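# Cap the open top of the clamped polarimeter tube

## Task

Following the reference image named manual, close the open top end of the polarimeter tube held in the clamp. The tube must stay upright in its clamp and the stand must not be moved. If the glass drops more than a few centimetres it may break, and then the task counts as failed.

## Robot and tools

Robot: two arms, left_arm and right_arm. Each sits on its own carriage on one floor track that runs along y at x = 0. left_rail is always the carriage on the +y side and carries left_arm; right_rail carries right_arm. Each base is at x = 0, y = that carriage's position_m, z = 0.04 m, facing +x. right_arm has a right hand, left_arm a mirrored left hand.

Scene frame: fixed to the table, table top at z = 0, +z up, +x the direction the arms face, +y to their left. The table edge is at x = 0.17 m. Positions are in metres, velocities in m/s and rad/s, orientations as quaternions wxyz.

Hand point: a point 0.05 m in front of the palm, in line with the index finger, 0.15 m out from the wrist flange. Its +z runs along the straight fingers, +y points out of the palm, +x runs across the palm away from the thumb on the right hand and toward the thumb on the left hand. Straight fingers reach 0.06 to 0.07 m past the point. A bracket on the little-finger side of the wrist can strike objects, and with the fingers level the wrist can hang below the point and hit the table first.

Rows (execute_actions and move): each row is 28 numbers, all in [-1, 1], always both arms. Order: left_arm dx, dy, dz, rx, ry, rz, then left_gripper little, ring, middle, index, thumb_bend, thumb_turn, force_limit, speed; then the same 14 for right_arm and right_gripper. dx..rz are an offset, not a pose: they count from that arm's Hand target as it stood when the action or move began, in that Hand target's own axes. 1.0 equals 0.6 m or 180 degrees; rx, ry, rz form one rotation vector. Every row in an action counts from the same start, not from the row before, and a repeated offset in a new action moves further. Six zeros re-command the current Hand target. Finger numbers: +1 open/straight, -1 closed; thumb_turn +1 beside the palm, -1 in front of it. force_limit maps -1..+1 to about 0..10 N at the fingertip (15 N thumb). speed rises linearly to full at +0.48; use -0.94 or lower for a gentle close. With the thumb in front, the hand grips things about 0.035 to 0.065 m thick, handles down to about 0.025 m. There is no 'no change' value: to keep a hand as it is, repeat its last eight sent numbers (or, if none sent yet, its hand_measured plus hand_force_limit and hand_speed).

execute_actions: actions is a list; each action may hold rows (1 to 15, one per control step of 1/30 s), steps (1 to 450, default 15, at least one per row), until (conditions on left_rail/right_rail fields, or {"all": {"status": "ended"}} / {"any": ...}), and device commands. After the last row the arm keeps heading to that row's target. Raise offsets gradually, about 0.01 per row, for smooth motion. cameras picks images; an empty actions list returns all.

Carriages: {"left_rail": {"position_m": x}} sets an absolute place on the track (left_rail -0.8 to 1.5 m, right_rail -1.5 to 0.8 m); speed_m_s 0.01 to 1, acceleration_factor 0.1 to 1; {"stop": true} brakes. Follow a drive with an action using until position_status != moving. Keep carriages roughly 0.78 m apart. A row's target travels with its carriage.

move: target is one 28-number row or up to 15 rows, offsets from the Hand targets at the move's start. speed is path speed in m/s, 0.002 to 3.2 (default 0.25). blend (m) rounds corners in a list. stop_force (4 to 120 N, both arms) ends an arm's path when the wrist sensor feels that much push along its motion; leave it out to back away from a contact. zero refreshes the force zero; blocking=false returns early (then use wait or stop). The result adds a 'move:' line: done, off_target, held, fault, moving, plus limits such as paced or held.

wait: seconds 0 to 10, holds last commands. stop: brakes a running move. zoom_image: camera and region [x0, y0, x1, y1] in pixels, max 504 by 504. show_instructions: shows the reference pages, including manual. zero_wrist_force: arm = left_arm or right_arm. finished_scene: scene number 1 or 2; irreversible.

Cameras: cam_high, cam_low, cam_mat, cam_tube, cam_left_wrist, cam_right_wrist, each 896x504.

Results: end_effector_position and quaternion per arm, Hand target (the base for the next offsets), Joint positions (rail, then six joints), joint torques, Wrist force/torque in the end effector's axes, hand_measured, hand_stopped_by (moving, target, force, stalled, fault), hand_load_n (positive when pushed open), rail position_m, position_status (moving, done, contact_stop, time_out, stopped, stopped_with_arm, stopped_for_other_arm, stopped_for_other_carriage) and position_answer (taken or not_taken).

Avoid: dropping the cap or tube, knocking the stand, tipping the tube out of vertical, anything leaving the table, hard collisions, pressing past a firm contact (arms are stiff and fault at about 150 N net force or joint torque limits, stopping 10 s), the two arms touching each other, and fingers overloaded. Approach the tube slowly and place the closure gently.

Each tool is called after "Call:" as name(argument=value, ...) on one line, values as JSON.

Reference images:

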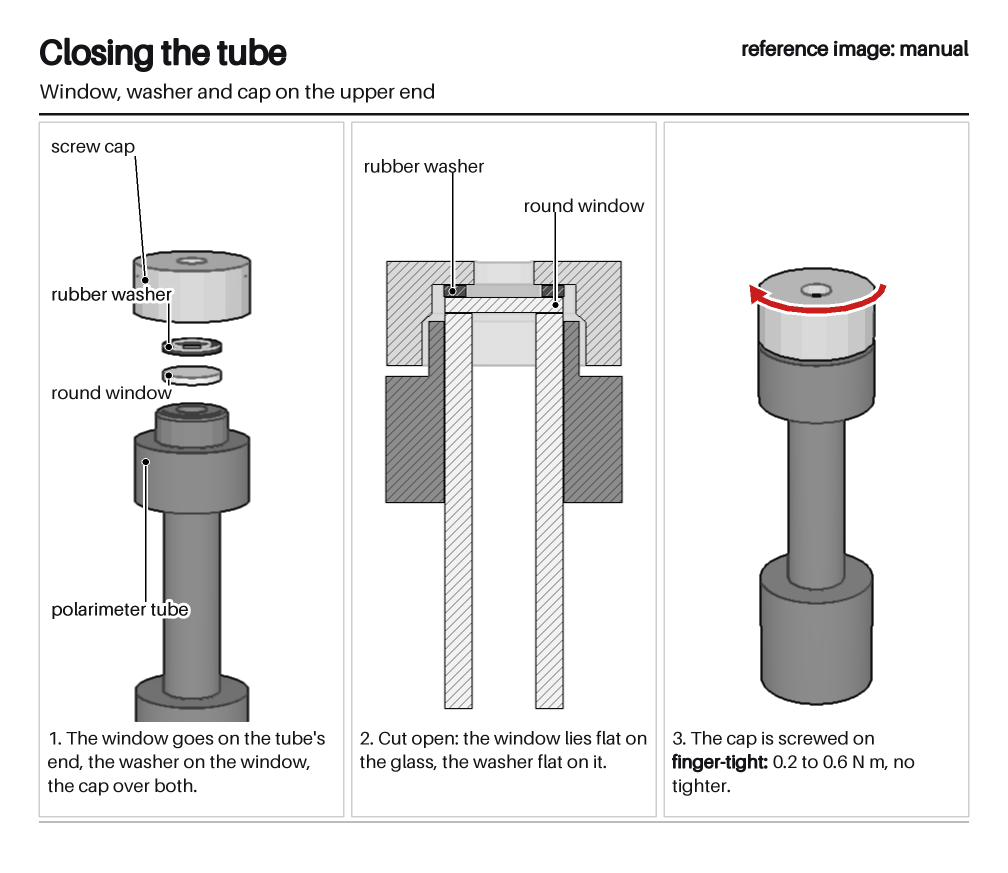

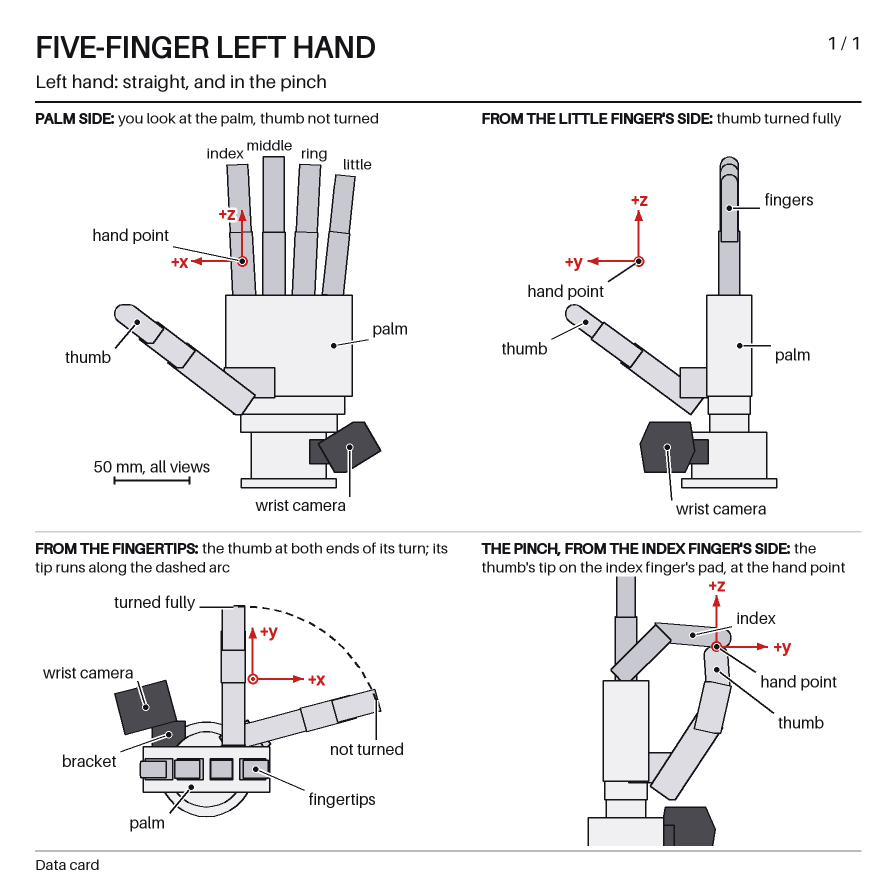

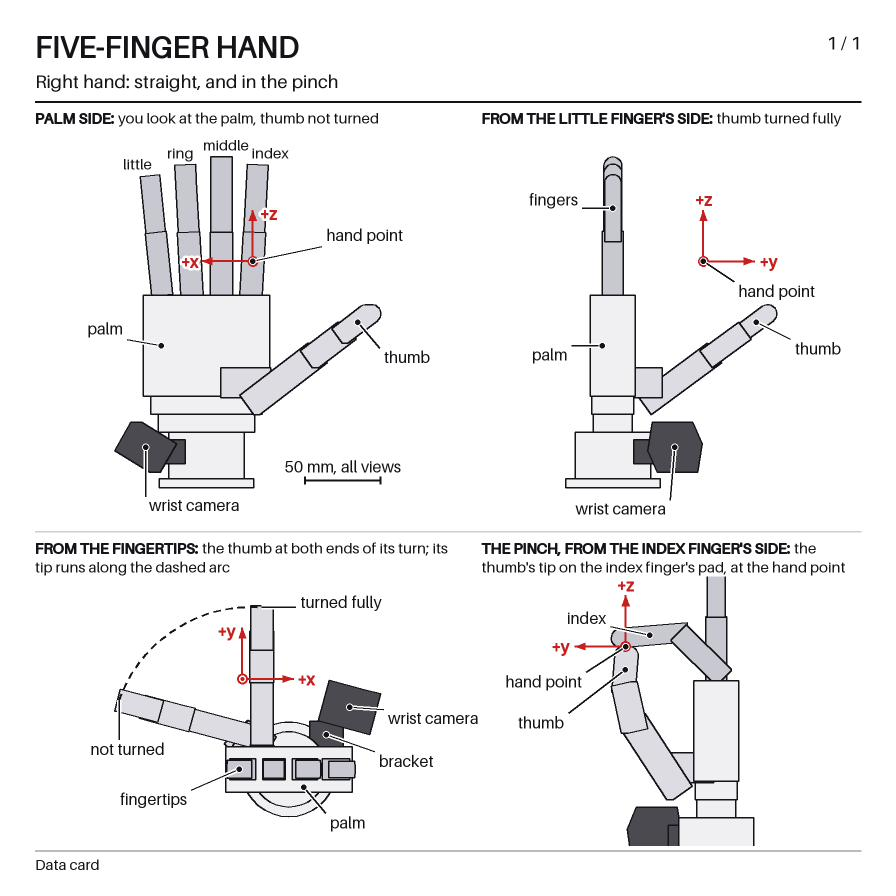

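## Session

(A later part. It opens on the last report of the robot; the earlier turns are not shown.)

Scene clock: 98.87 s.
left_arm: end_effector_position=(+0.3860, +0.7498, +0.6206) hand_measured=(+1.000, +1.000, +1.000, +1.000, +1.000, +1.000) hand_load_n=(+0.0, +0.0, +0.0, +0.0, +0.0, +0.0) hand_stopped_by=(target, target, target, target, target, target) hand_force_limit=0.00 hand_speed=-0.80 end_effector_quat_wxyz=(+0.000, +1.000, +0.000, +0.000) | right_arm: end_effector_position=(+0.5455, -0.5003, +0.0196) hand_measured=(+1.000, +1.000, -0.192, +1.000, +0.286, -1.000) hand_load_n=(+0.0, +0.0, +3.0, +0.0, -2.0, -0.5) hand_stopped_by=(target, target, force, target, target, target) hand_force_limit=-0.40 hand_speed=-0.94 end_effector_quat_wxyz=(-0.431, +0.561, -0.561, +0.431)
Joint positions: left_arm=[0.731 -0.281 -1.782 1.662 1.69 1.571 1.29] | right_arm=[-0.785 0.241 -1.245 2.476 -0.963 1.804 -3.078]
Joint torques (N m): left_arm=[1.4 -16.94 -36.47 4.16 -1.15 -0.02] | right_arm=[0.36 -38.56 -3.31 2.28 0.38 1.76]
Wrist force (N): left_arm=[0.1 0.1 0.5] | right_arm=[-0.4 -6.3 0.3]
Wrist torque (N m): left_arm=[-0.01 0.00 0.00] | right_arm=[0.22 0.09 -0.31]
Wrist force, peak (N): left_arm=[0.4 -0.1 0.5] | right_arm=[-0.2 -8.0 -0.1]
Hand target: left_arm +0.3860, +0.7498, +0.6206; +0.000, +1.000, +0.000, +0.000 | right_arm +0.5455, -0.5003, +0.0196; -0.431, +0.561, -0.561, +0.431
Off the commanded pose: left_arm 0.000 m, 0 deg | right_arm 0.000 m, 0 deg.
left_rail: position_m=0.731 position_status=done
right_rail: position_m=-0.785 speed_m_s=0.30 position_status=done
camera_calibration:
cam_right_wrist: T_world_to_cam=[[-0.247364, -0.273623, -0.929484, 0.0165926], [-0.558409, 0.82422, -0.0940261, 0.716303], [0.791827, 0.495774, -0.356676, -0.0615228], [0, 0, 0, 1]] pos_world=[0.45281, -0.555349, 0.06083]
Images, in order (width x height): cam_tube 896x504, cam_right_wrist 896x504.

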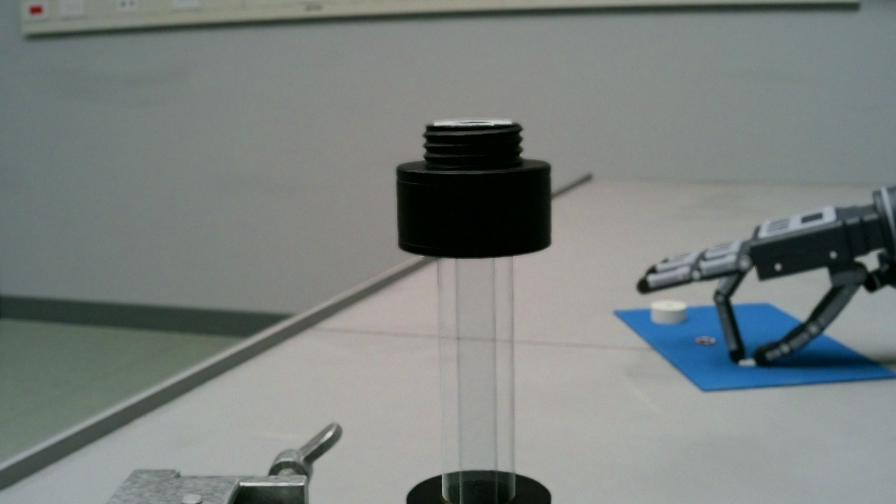

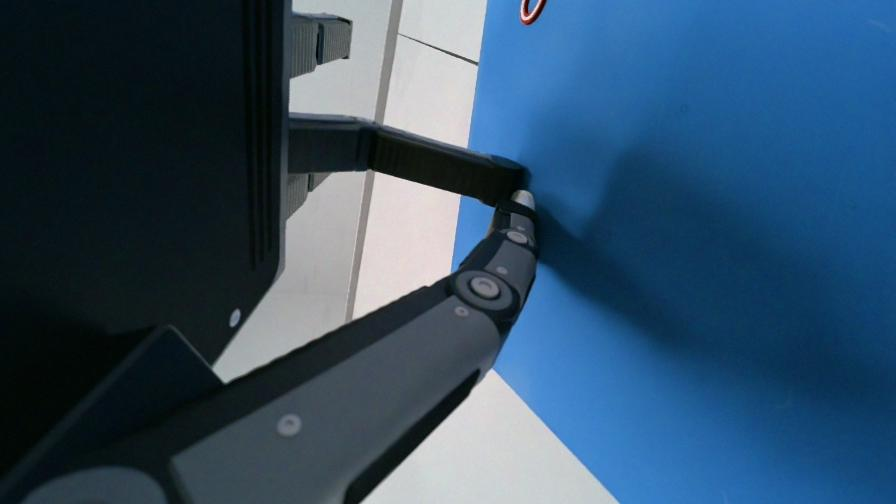

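Call:
move(target=[[0,0,0,0,0,0, 1,1,1,1,1,1,0,-0.8, 0,-0.00966,-0.00259,0,0,0, 1,1,-0.192,1,0.285,-1,-0.4,-0.94],[0,0,0,0,0,0, 1,1,1,1,1,1,0,-0.8, 0,-0.00966,-0.00259,0,0,0, 1,1,-0.12,1,0.26,-1,-0.4,-0.5]], speed=0.03, cameras=["cam_right_wrist", "cam_tube"])

Call:
zoom_image(camera="cam_tube", region=[690, 290, 810, 390])

Call:
zoom_image(camera="cam_right_wrist", region=[440, 140, 620, 300])

Scene clock: 101.40 s.
left_arm: end_effector_position=(+0.3860, +0.7498, +0.6206) hand_measured=(+1.000, +1.000, +1.000, +1.000, +1.000, +1.000) hand_load_n=(+0.0, +0.0, +0.0, +0.0, +0.0, +0.0) hand_stopped_by=(target, target, target, target, target, target) hand_force_limit=0.00 hand_speed=-0.80 end_effector_quat_wxyz=(+0.000, +1.000, +0.000, +0.000) | right_arm: end_effector_position=(+0.5455, -0.5003, +0.0256) hand_measured=(+1.000, +1.000, -0.120, +1.000, +0.260, -1.000) hand_load_n=(-0.5, -0.5, +0.0, +0.0, +0.0, +0.0) hand_stopped_by=(target, target, target, target, target, target) hand_force_limit=-0.40 hand_speed=-0.50 end_effector_quat_wxyz=(-0.431, +0.561, -0.561, +0.431)
Joint positions: left_arm=[0.731 -0.281 -1.782 1.662 1.69 1.571 1.29] | right_arm=[-0.785 0.241 -1.26 2.475 -0.947 1.804 -3.078]
Joint torques (N m): left_arm=[2.68 -15.31 -35.83 4.21 -1.51 -0.08] | right_arm=[-4.35 -57.54 -23.44 2.04 0.73 1.08]
Wrist force (N): left_arm=[0.6 0.2 0.4] | right_arm=[-0.5 0.2 1.0]
Wrist torque (N m): left_arm=[0.01 -0.08 0.03] | right_arm=[0.22 0.11 -0.21]
Wrist force, peak (N): left_arm=[0.6 0.2 0.5] | right_arm=[-0.4 -7.9 -0.2]
Hand target: left_arm +0.3860, +0.7498, +0.6206; +0.000, +1.000, +0.000, +0.000 | right_arm +0.5455, -0.5003, +0.0256; -0.431, +0.561, -0.561, +0.431
Off the commanded pose: left_arm 0.000 m, 0 deg | right_arm 0.000 m, 0 deg.
left_rail: position_m=0.731 position_status=done
right_rail: position_m=-0.785 speed_m_s=0.30 position_status=done
move: done
camera_calibration:
cam_right_wrist: T_world_to_cam=[[-0.247364, -0.273623, -0.929484, 0.0221695], [-0.558409, 0.82422, -0.0940261, 0.716867], [0.791827, 0.495774, -0.356676, -0.0593828], [0, 0, 0, 1]] pos_world=[0.45281, -0.555349, 0.06683]
Images, in order (width x height): cam_tube 896x504, cam_right_wrist 896x504.

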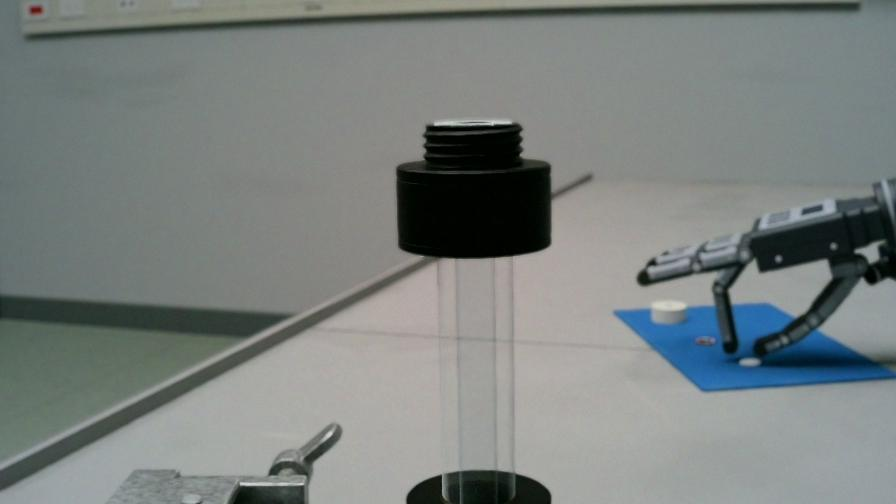

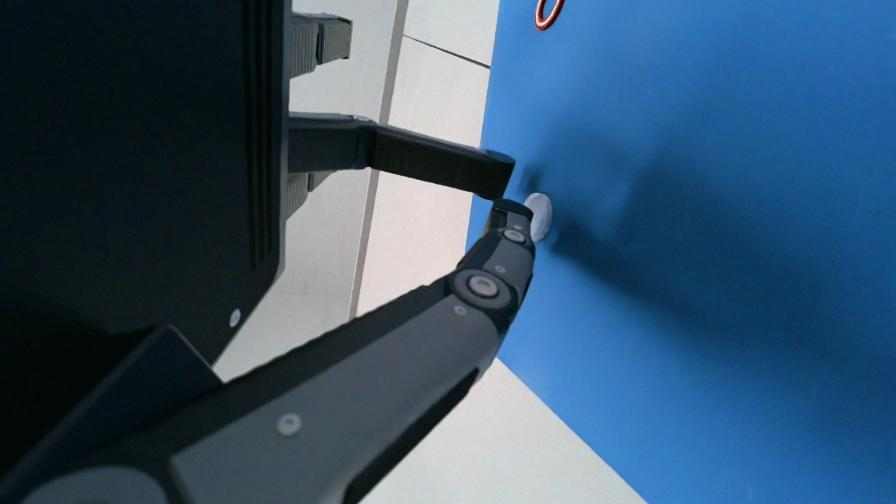

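Scaled by 4.200.

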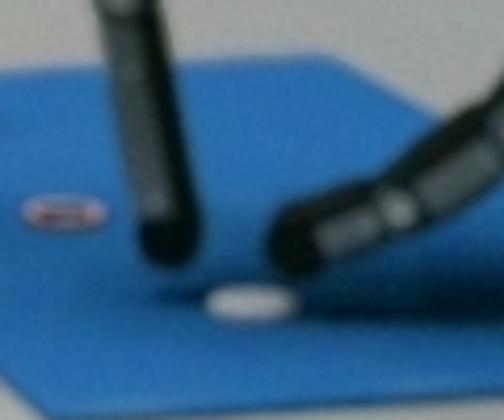

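Scaled by 2.800.

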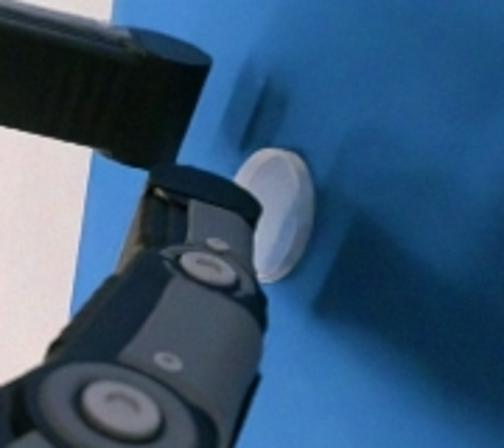

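Call:
move(target=[[0,0,0,0,0,0, 1,1,1,1,1,1,0,-0.8, 0,0.00039,-0.00145,0,0,0, 1,1,-0.12,1,0.26,-1,-0.4,-0.5],[0,0,0,0,0,0, 1,1,1,1,1,1,0,-0.8, 0,0.01649,0.00287,0,0,0, 1,1,-0.12,1,0.26,-1,-0.4,-0.5]], speed=0.008, stop_force=4, cameras=["cam_right_wrist", "cam_tube"])

Call:
zoom_image(camera="cam_tube", region=[690, 290, 810, 390])

Call:
execute_actions(actions=[{"rows": [[0,0,0,0,0,0, 1,1,1,1,1,1,0,-0.8, 0,0,0,0,0,0, 1,1,-0.22,1,0.26,-1,-0.4,-0.94]], "steps": 75}], cameras=["cam_right_wrist", "cam_tube"])

Call:
zoom_image(camera="cam_tube", region=[690, 290, 810, 390])

Call:
zoom_image(camera="cam_right_wrist", region=[480, 140, 560, 240])

Scene clock: 104.20 s.
left_arm: end_effector_position=(+0.3860, +0.7498, +0.6206) hand_measured=(+1.000, +1.000, +1.000, +1.000, +1.000, +1.000) hand_load_n=(+0.0, +0.0, +0.0, +0.0, +0.0, -0.5) hand_stopped_by=(target, target, target, target, target, target) hand_force_limit=0.00 hand_speed=-0.80 end_effector_quat_wxyz=(+0.000, +1.000, +0.000, +0.000) | right_arm: end_effector_position=(+0.5446, -0.5003, +0.0189) hand_measured=(+1.000, +1.000, -0.120, +1.000, +0.260, -1.000) hand_load_n=(+0.0, +0.0, -0.5, +0.0, -0.5, +0.0) hand_stopped_by=(target, target, target, target, target, target) hand_force_limit=-0.40 hand_speed=-0.50 end_effector_quat_wxyz=(-0.431, +0.561, -0.561, +0.431)
Joint positions: left_arm=[0.731 -0.281 -1.782 1.662 1.69 1.571 1.29] | right_arm=[-0.785 0.242 -1.244 2.478 -0.965 1.804 -3.078]
Joint torques (N m): left_arm=[1.06 -16.32 -35.86 4.59 -1.23 -0.09] | right_arm=[2.36 -58.21 -16.65 2.75 1.22 2.86]
Wrist force (N): left_arm=[0.1 0.1 0.1] | right_arm=[-0.3 -3.9 -0.4]
Wrist torque (N m): left_arm=[0.01 -0.02 0.01] | right_arm=[0.24 0.14 -0.30]
Wrist force, peak (N): left_arm=[0.4 0.3 0.5] | right_arm=[0.4 -10.3 -3.8]
Hand target: left_arm +0.3860, +0.7498, +0.6206; +0.000, +1.000, +0.000, +0.000 | right_arm +0.5446, -0.5003, +0.0189; -0.431, +0.561, -0.561, +0.431 (not the last commanded pose)
Off the commanded pose: left_arm 0.000 m, 0 deg | right_arm 0.003 m, 0 deg.
left_rail: position_m=0.731 position_status=done
right_rail: position_m=-0.785 speed_m_s=0.30 position_status=done
move: contact (right_arm); path passed 1 of 2 targets
camera_calibration:
cam_right_wrist: T_world_to_cam=[[-0.24749, -0.273593, -0.92946, 0.0157919], [-0.558394, 0.82424, -0.0939358, 0.715733], [0.791798, 0.495757, -0.356764, -0.0610508], [0, 0, 0, 1]] pos_world=[0.45191, -0.555349, 0.0601302]
Images, in order (width x height): cam_tube 896x504, cam_right_wrist 896x504.

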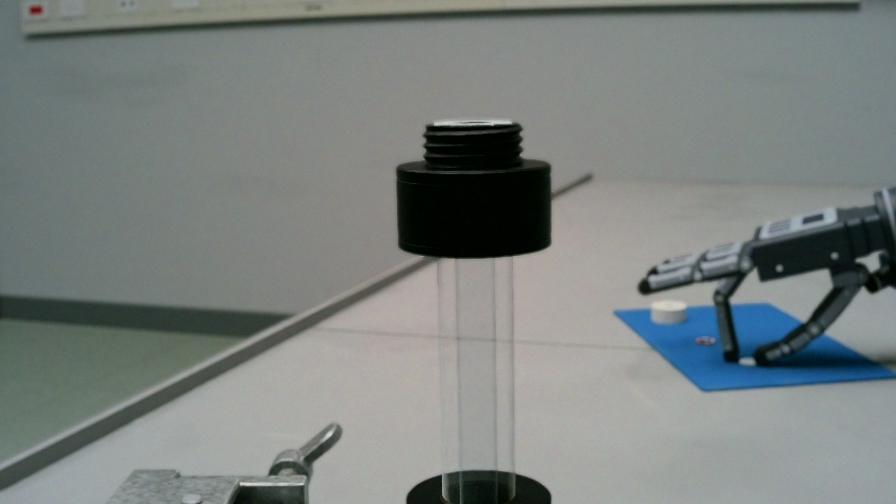

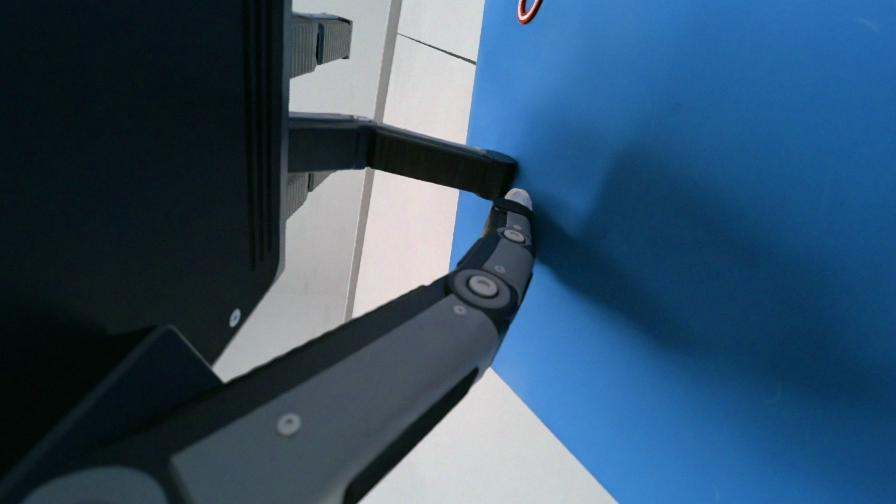

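Scaled by 4.200.

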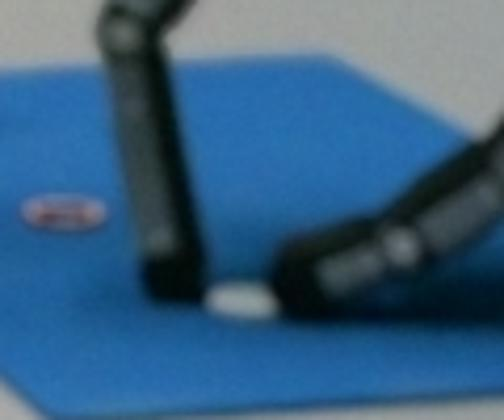

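Scene clock: 106.90 s.
left_arm: end_effector_position=(+0.3860, +0.7498, +0.6206) hand_measured=(+1.000, +1.000, +1.000, +1.000, +1.000, +1.000) hand_load_n=(+0.0, +0.0, +0.0, +0.0, +0.0, +0.0) hand_stopped_by=(target, target, target, target, target, target) hand_force_limit=0.00 hand_speed=-0.80 end_effector_quat_wxyz=(+0.000, +1.000, +0.000, +0.000) | right_arm: end_effector_position=(+0.5446, -0.5003, +0.0189) hand_measured=(+1.000, +1.000, -0.130, +1.000, +0.260, -1.000) hand_load_n=(+0.0, +0.0, +3.0, +0.0, -0.5, +0.0) hand_stopped_by=(target, target, force, target, target, target) hand_force_limit=-0.40 hand_speed=-0.94 end_effector_quat_wxyz=(-0.431, +0.561, -0.561, +0.431)
Joint positions: left_arm=[0.731 -0.281 -1.782 1.662 1.69 1.571 1.29] | right_arm=[-0.785 0.242 -1.244 2.478 -0.965 1.804 -3.078]
Joint torques (N m): left_arm=[1.11 -15.82 -36.93 4.45 -1.24 0.24] | right_arm=[-8.45 -51.66 -19.36 1.75 -1.2 2.07]
Wrist force (N): left_arm=[0.4 0.1 -0.1] | right_arm=[0.2 -4.9 2.2]
Wrist torque (N m): left_arm=[0.01 -0.06 0.02] | right_arm=[0.30 0.00 -0.28]
Wrist force, peak (N): left_arm=[0.6 0.4 0.2] | right_arm=[-0.1 -5.1 2.2]
Hand target: left_arm +0.3860, +0.7498, +0.6206; +0.000, +1.000, +0.000, +0.000 | right_arm +0.5446, -0.5003, +0.0189; -0.431, +0.561, -0.561, +0.431
Off the commanded pose: left_arm 0.000 m, 0 deg | right_arm 0.000 m, 0 deg.
left_rail: position_m=0.731 position_status=done
right_rail: position_m=-0.785 speed_m_s=0.30 position_status=done
camera_calibration:
cam_right_wrist: T_world_to_cam=[[-0.247364, -0.273623, -0.929484, 0.0157193], [-0.558409, 0.82422, -0.0940261, 0.715734], [0.791827, 0.495774, -0.356676, -0.0610599], [0, 0, 0, 1]] pos_world=[0.45191, -0.555349, 0.06013]
Images, in order (width x height): cam_tube 896x504, cam_right_wrist 896x504.

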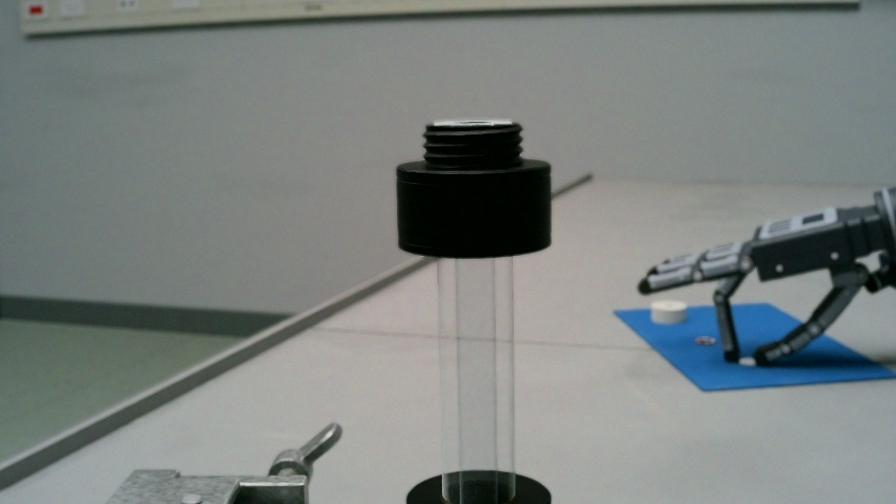

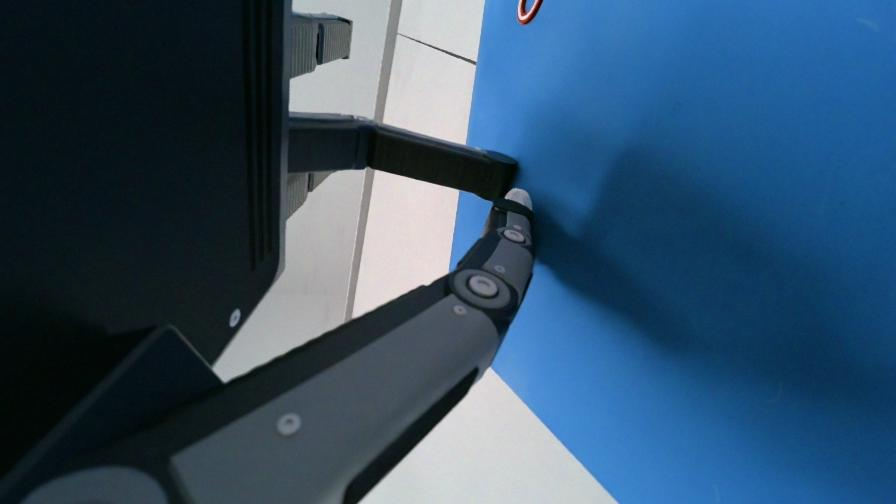

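Scaled by 4.200.

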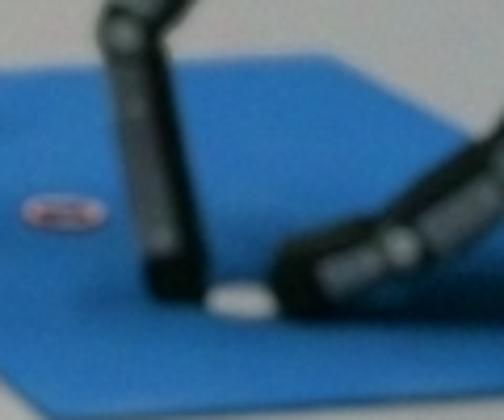

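Scaled by 5.040.

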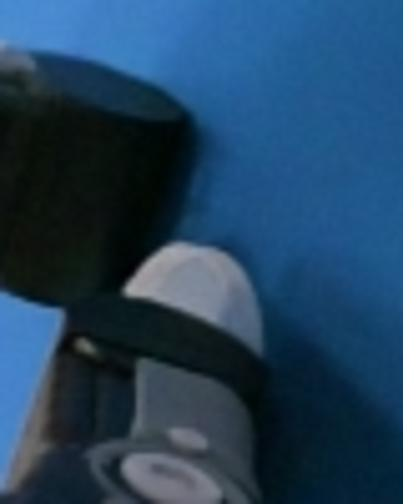

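Call:
move(target=[0,0,0,0,0,0, 1,1,1,1,1,1,0,-0.8, 0,-0.0004,-0.00011,0,0,0, 1,1,-0.22,1,0.26,-1,-0.4,-0.94], speed=0.004)

Call:
execute_actions(actions=[{"rows": [[0,0,0,0,0,0, 1,1,1,1,1,1,0,-0.8, 0,0,0,0,0,0, 1,1,-0.223,1,0.26,-1,-0.2,-0.94]], "steps": 75}], cameras=["cam_right_wrist", "cam_tube"])

Call:
zoom_image(camera="cam_tube", region=[690, 290, 810, 390])

Call:
zoom_image(camera="cam_right_wrist", region=[480, 140, 560, 240])

Scene clock: 108.03 s.
left_arm: end_effector_position=(+0.3860, +0.7498, +0.6206) hand_measured=(+1.000, +1.000, +1.000, +1.000, +1.000, +1.000) hand_load_n=(+0.0, +0.0, +0.0, +0.0, +0.0, +0.0) hand_stopped_by=(target, target, target, target, target, target) hand_force_limit=0.00 hand_speed=-0.80 end_effector_quat_wxyz=(+0.000, +1.000, +0.000, +0.000) | right_arm: end_effector_position=(+0.5446, -0.5003, +0.0192) hand_measured=(+1.000, +1.000, -0.130, +1.000, +0.260, -1.000) hand_load_n=(+0.0, +0.0, +0.0, +0.0, -0.5, +0.0) hand_stopped_by=(target, target, force, target, target, target) hand_force_limit=-0.40 hand_speed=-0.94 end_effector_quat_wxyz=(-0.431, +0.561, -0.561, +0.431)
Joint positions: left_arm=[0.731 -0.281 -1.782 1.662 1.69 1.571 1.29] | right_arm=[-0.785 0.242 -1.244 2.478 -0.965 1.804 -3.078]
Joint torques (N m): left_arm=[3.66 -15.27 -36.12 4.41 -1.7 -0.2] | right_arm=[-6.06 -55.62 -20.89 2.23 -0.88 1.57]
Wrist force (N): left_arm=[0.2 0.1 0.3] | right_arm=[-0.1 -0.2 0.8]
Wrist torque (N m): left_arm=[-0.01 -0.02 0.01] | right_arm=[0.23 0.06 -0.20]
Wrist force, peak (N): left_arm=[0.3 0.3 0.6] | right_arm=[0.1 -5.0 1.9]
Hand target: left_arm +0.3860, +0.7498, +0.6206; +0.000, +1.000, +0.000, +0.000 | right_arm +0.5446, -0.5003, +0.0192; -0.431, +0.561, -0.561, +0.431
Off the commanded pose: left_arm 0.000 m, 0 deg | right_arm 0.000 m, 0 deg.
left_rail: position_m=0.731 position_status=done
right_rail: position_m=-0.785 speed_m_s=0.30 position_status=done
move: done

Scene clock: 110.73 s.
left_arm: end_effector_position=(+0.3860, +0.7498, +0.6206) hand_measured=(+1.000, +1.000, +1.000, +1.000, +1.000, +1.000) hand_load_n=(+0.0, +0.0, +0.0, +0.0, +0.0, +0.0) hand_stopped_by=(target, target, target, target, target, target) hand_force_limit=0.00 hand_speed=-0.80 end_effector_quat_wxyz=(+0.000, +1.000, +0.000, +0.000) | right_arm: end_effector_position=(+0.5446, -0.5003, +0.0192) hand_measured=(+1.000, +1.000, -0.220, +1.000, +0.260, -1.000) hand_load_n=(+0.0, +0.0, +2.5, +0.0, +0.0, +0.0) hand_stopped_by=(target, target, target, target, target, target) hand_force_limit=-0.20 hand_speed=-0.94 end_effector_quat_wxyz=(-0.431, +0.561, -0.561, +0.431)
Joint positions: left_arm=[0.731 -0.281 -1.782 1.662 1.69 1.571 1.29] | right_arm=[-0.785 0.242 -1.245 2.478 -0.965 1.804 -3.078]
Joint torques (N m): left_arm=[0.39 -16.78 -36.58 4.28 -1.55 0.19] | right_arm=[-5.06 -39.34 -4.83 2.29 -0.53 0.46]
Wrist force (N): left_arm=[0.0 0.0 0.5] | right_arm=[-0.4 -3.7 2.0]
Wrist torque (N m): left_arm=[-0.03 0.02 0.00] | right_arm=[0.25 0.07 -0.28]
Wrist force, peak (N): left_arm=[0.8 0.0 0.2] | right_arm=[0.1 -5.4 2.2]
Hand target: left_arm +0.3860, +0.7498, +0.6206; +0.000, +1.000, +0.000, +0.000 | right_arm +0.5446, -0.5003, +0.0192; -0.431, +0.561, -0.561, +0.431
Off the commanded pose: left_arm 0.000 m, 0 deg | right_arm 0.000 m, 0 deg.
left_rail: position_m=0.731 position_status=done
right_rail: position_m=-0.785 speed_m_s=0.30 position_status=done
camera_calibration:
cam_right_wrist: T_world_to_cam=[[-0.247364, -0.273623, -0.929484, 0.0159982], [-0.558409, 0.82422, -0.0940261, 0.715762], [0.791827, 0.495774, -0.356676, -0.0609529], [0, 0, 0, 1]] pos_world=[0.45191, -0.555349, 0.06043]
Images, in order (width x height): cam_tube 896x504, cam_right_wrist 896x504.

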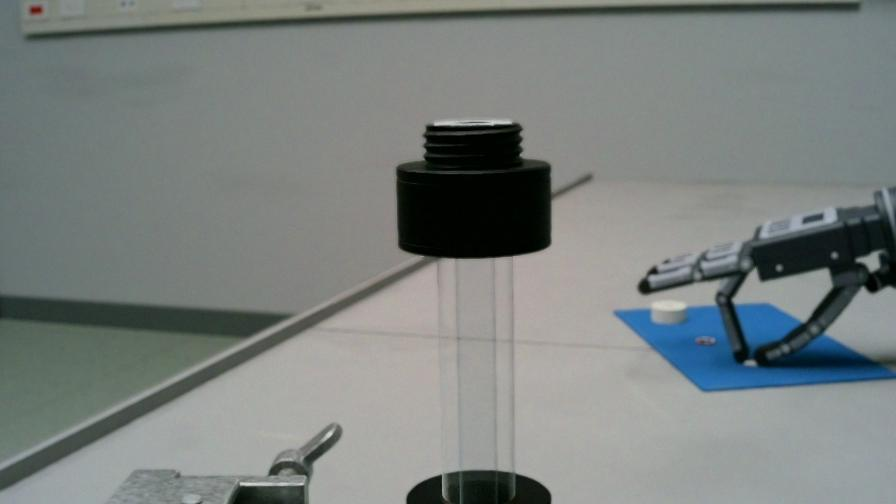

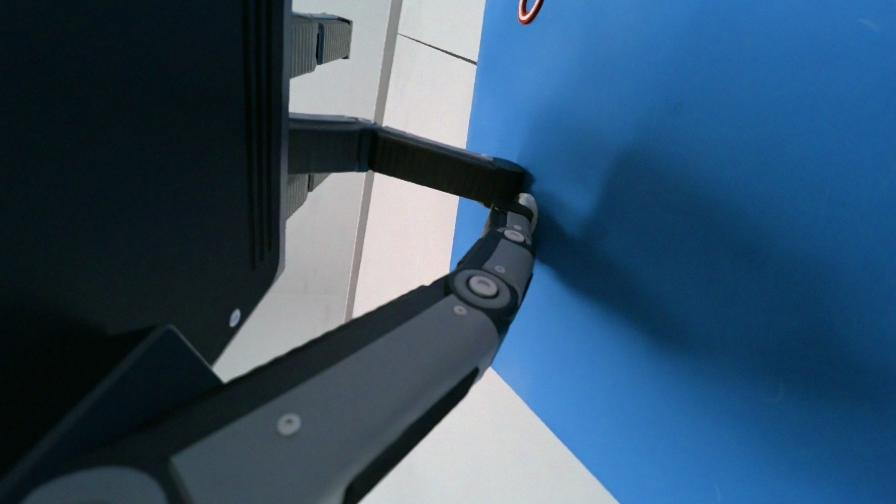

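Scaled by 4.200.

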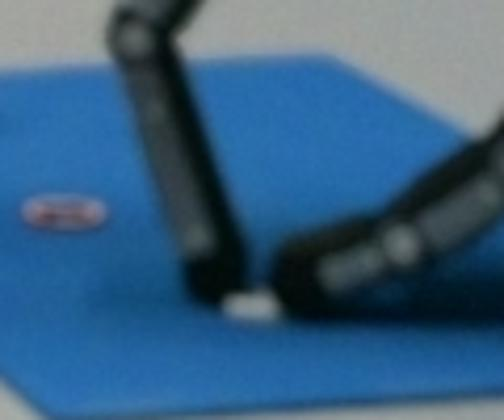

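Scaled by 5.040.

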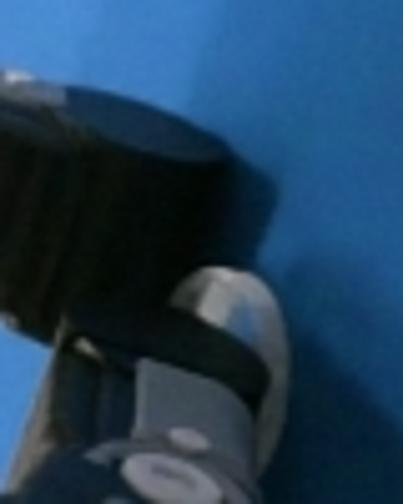

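Call:
move(target=[[0,0,0,0,0,0, 1,1,1,1,1,1,0,-0.8, 0,-0.0161,-0.0043,0,0,0, 1,1,-0.223,1,0.26,-1,-0.2,-0.94],[0,0,0,0,0,0, 1,1,1,1,1,1,0,-0.8, -0.0583,-0.0161,-0.0043,0,0,0, 1,1,0.8,1,0.26,-1,-0.2,-0.3]], speed=0.06, cameras=["cam_right_wrist", "cam_tube"])

Call:
move(target=[0,0,0,0,0,0, 1,1,1,1,1,1,0,-0.8, 0,0.0258,0.0069,0,0,0, 1,1,0.8,1,0.26,-1,-0.2,-0.3], speed=0.01, stop_force=4, cameras=["cam_right_wrist", "cam_tube"])

Scene clock: 127.00 s.
left_arm: end_effector_position=(+0.3860, +0.7498, +0.6206) hand_measured=(+1.000, +1.000, +1.000, +1.000, +1.000, +1.000) hand_load_n=(+0.0, +0.0, +0.0, +0.0, +0.0, +0.0) hand_stopped_by=(target, target, target, target, target, target) hand_force_limit=0.00 hand_speed=-0.80 end_effector_quat_wxyz=(+0.000, +1.000, +0.000, +0.000) | right_arm: end_effector_position=(+0.5446, -0.4654, +0.0292) hand_measured=(+1.000, +1.000, +0.800, +1.000, +0.260, -1.000) hand_load_n=(+0.0, +0.0, +0.0, -0.5, +0.0, +0.0) hand_stopped_by=(target, target, target, target, target, target) hand_force_limit=-0.20 hand_speed=-0.30 end_effector_quat_wxyz=(-0.431, +0.561, -0.561, +0.431)
Joint positions: left_arm=[0.731 -0.281 -1.782 1.662 1.69 1.571 1.29] | right_arm=[-0.785 0.333 -1.244 2.428 -0.909 1.892 -3.052]
Joint torques (N m): left_arm=[0.13 -14.68 -36.16 4.44 -1.38 0.26] | right_arm=[7.9 -22.13 -22.9 2.15 2.88 3.72]
Wrist force (N): left_arm=[0.1 -0.1 0.3] | right_arm=[-0.3 -0.1 0.9]
Wrist torque (N m): left_arm=[-0.02 0.00 0.00] | right_arm=[0.20 0.08 -0.27]
Wrist force, peak (N): left_arm=[0.7 0.3 0.3] | right_arm=[-0.1 -5.3 2.0]
Hand target: left_arm +0.3860, +0.7498, +0.6206; +0.000, +1.000, +0.000, +0.000 | right_arm +0.5446, -0.4654, +0.0292; -0.431, +0.561, -0.561, +0.431
Off the commanded pose: left_arm 0.000 m, 0 deg | right_arm 0.000 m, 0 deg.
left_rail: position_m=0.731 position_status=done
right_rail: position_m=-0.785 speed_m_s=0.30 position_status=done
move: done
camera_calibration:
cam_right_wrist: T_world_to_cam=[[-0.247364, -0.273623, -0.929484, 0.0348425], [-0.558409, 0.82422, -0.0940261, 0.687937], [0.791827, 0.495774, -0.356676, -0.0746886], [0, 0, 0, 1]] pos_world=[0.45191, -0.520449, 0.07043]
Images, in order (width x height): cam_tube 896x504, cam_right_wrist 896x504.

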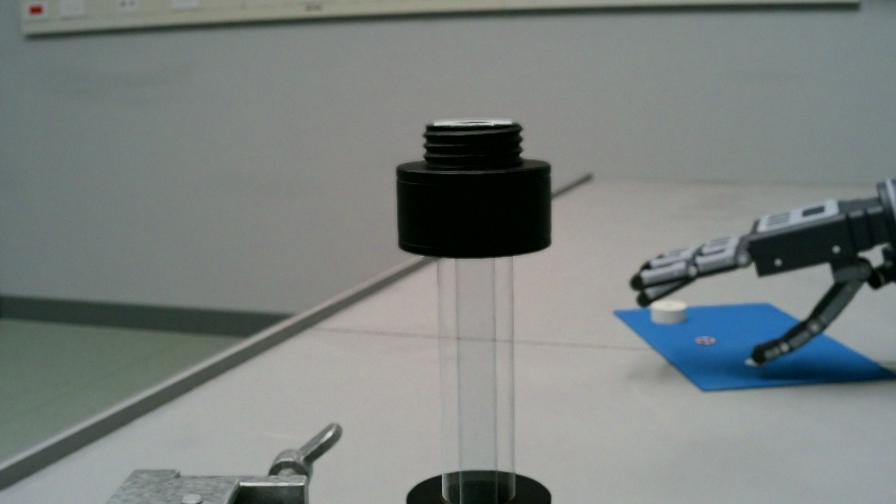

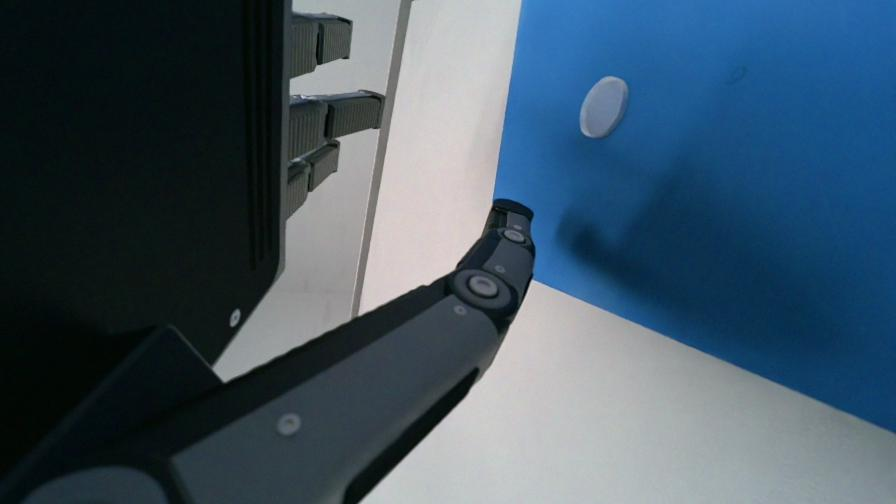

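Scene clock: 129.63 s.
left_arm: end_effector_position=(+0.3860, +0.7498, +0.6206) hand_measured=(+1.000, +1.000, +1.000, +1.000, +1.000, +1.000) hand_load_n=(+0.0, +0.0, +0.0, +0.0, +0.0, +0.0) hand_stopped_by=(target, target, target, target, target, target) hand_force_limit=0.00 hand_speed=-0.80 end_effector_quat_wxyz=(+0.000, +1.000, +0.000, +0.000) | right_arm: end_effector_position=(+0.5446, -0.4654, +0.0170) hand_measured=(+1.000, +1.000, +0.800, +1.000, +0.260, -1.000) hand_load_n=(+0.0, +0.0, +0.0, +0.0, -1.0, -0.5) hand_stopped_by=(target, target, target, target, target, target) hand_force_limit=-0.20 hand_speed=-0.30 end_effector_quat_wxyz=(-0.431, +0.561, -0.561, +0.431)
Joint positions: left_arm=[0.731 -0.281 -1.782 1.662 1.69 1.571 1.29] | right_arm=[-0.785 0.333 -1.215 2.43 -0.939 1.892 -3.052]
Joint torques (N m): left_arm=[0.97 -16.14 -36.8 4.74 -1.26 -0.14] | right_arm=[-7.2 -59.6 -22.68 1.83 3.31 2.5]
Wrist force (N): left_arm=[0.2 0.0 0.0] | right_arm=[-0.2 -3.0 -1.9]
Wrist torque (N m): left_arm=[0.00 -0.03 0.01] | right_arm=[0.12 0.08 -0.29]
Wrist force, peak (N): left_arm=[0.6 0.2 0.2] | right_arm=[-0.3 -6.8 -5.8]
Hand target: left_arm +0.3860, +0.7498, +0.6206; +0.000, +1.000, +0.000, +0.000 | right_arm +0.5446, -0.4654, +0.0170; -0.431, +0.561, -0.561, +0.431 (not the last commanded pose)
Off the commanded pose: left_arm 0.000 m, 0 deg | right_arm 0.004 m, 0 deg.
left_rail: position_m=0.731 position_status=done
right_rail: position_m=-0.785 speed_m_s=0.30 position_status=done
move: contact (right_arm)
camera_calibration:
cam_right_wrist: T_world_to_cam=[[-0.247416, -0.273547, -0.929493, 0.023567], [-0.558387, 0.824245, -0.0939387, 0.686788], [0.791827, 0.495775, -0.356676, -0.0790391], [0, 0, 0, 1]] pos_world=[0.45191, -0.520449, 0.0582299]
Images, in order (width x height): cam_tube 896x504, cam_right_wrist 896x504.

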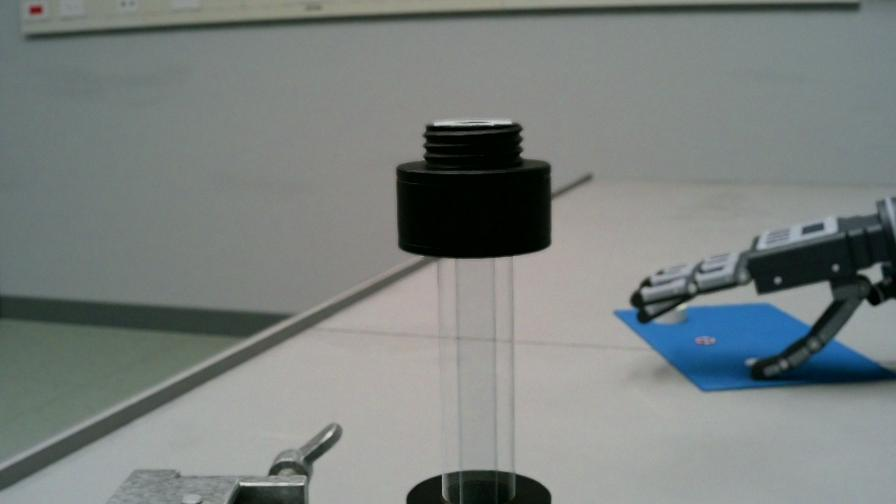

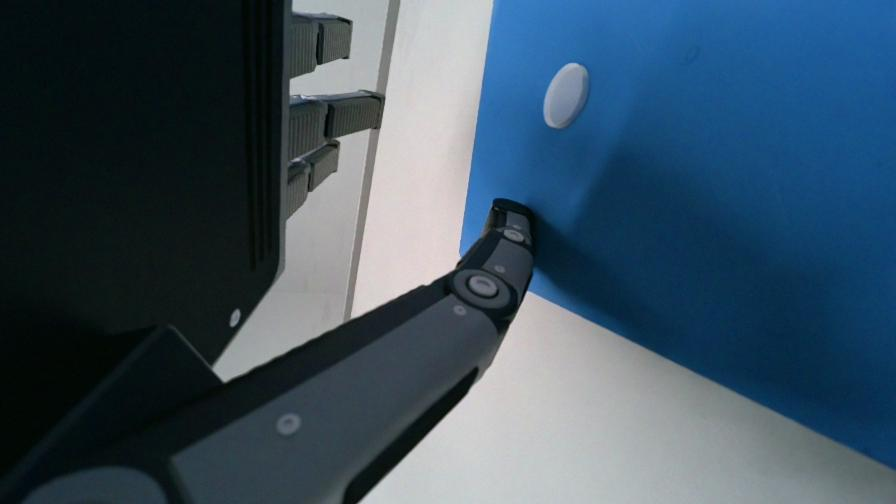

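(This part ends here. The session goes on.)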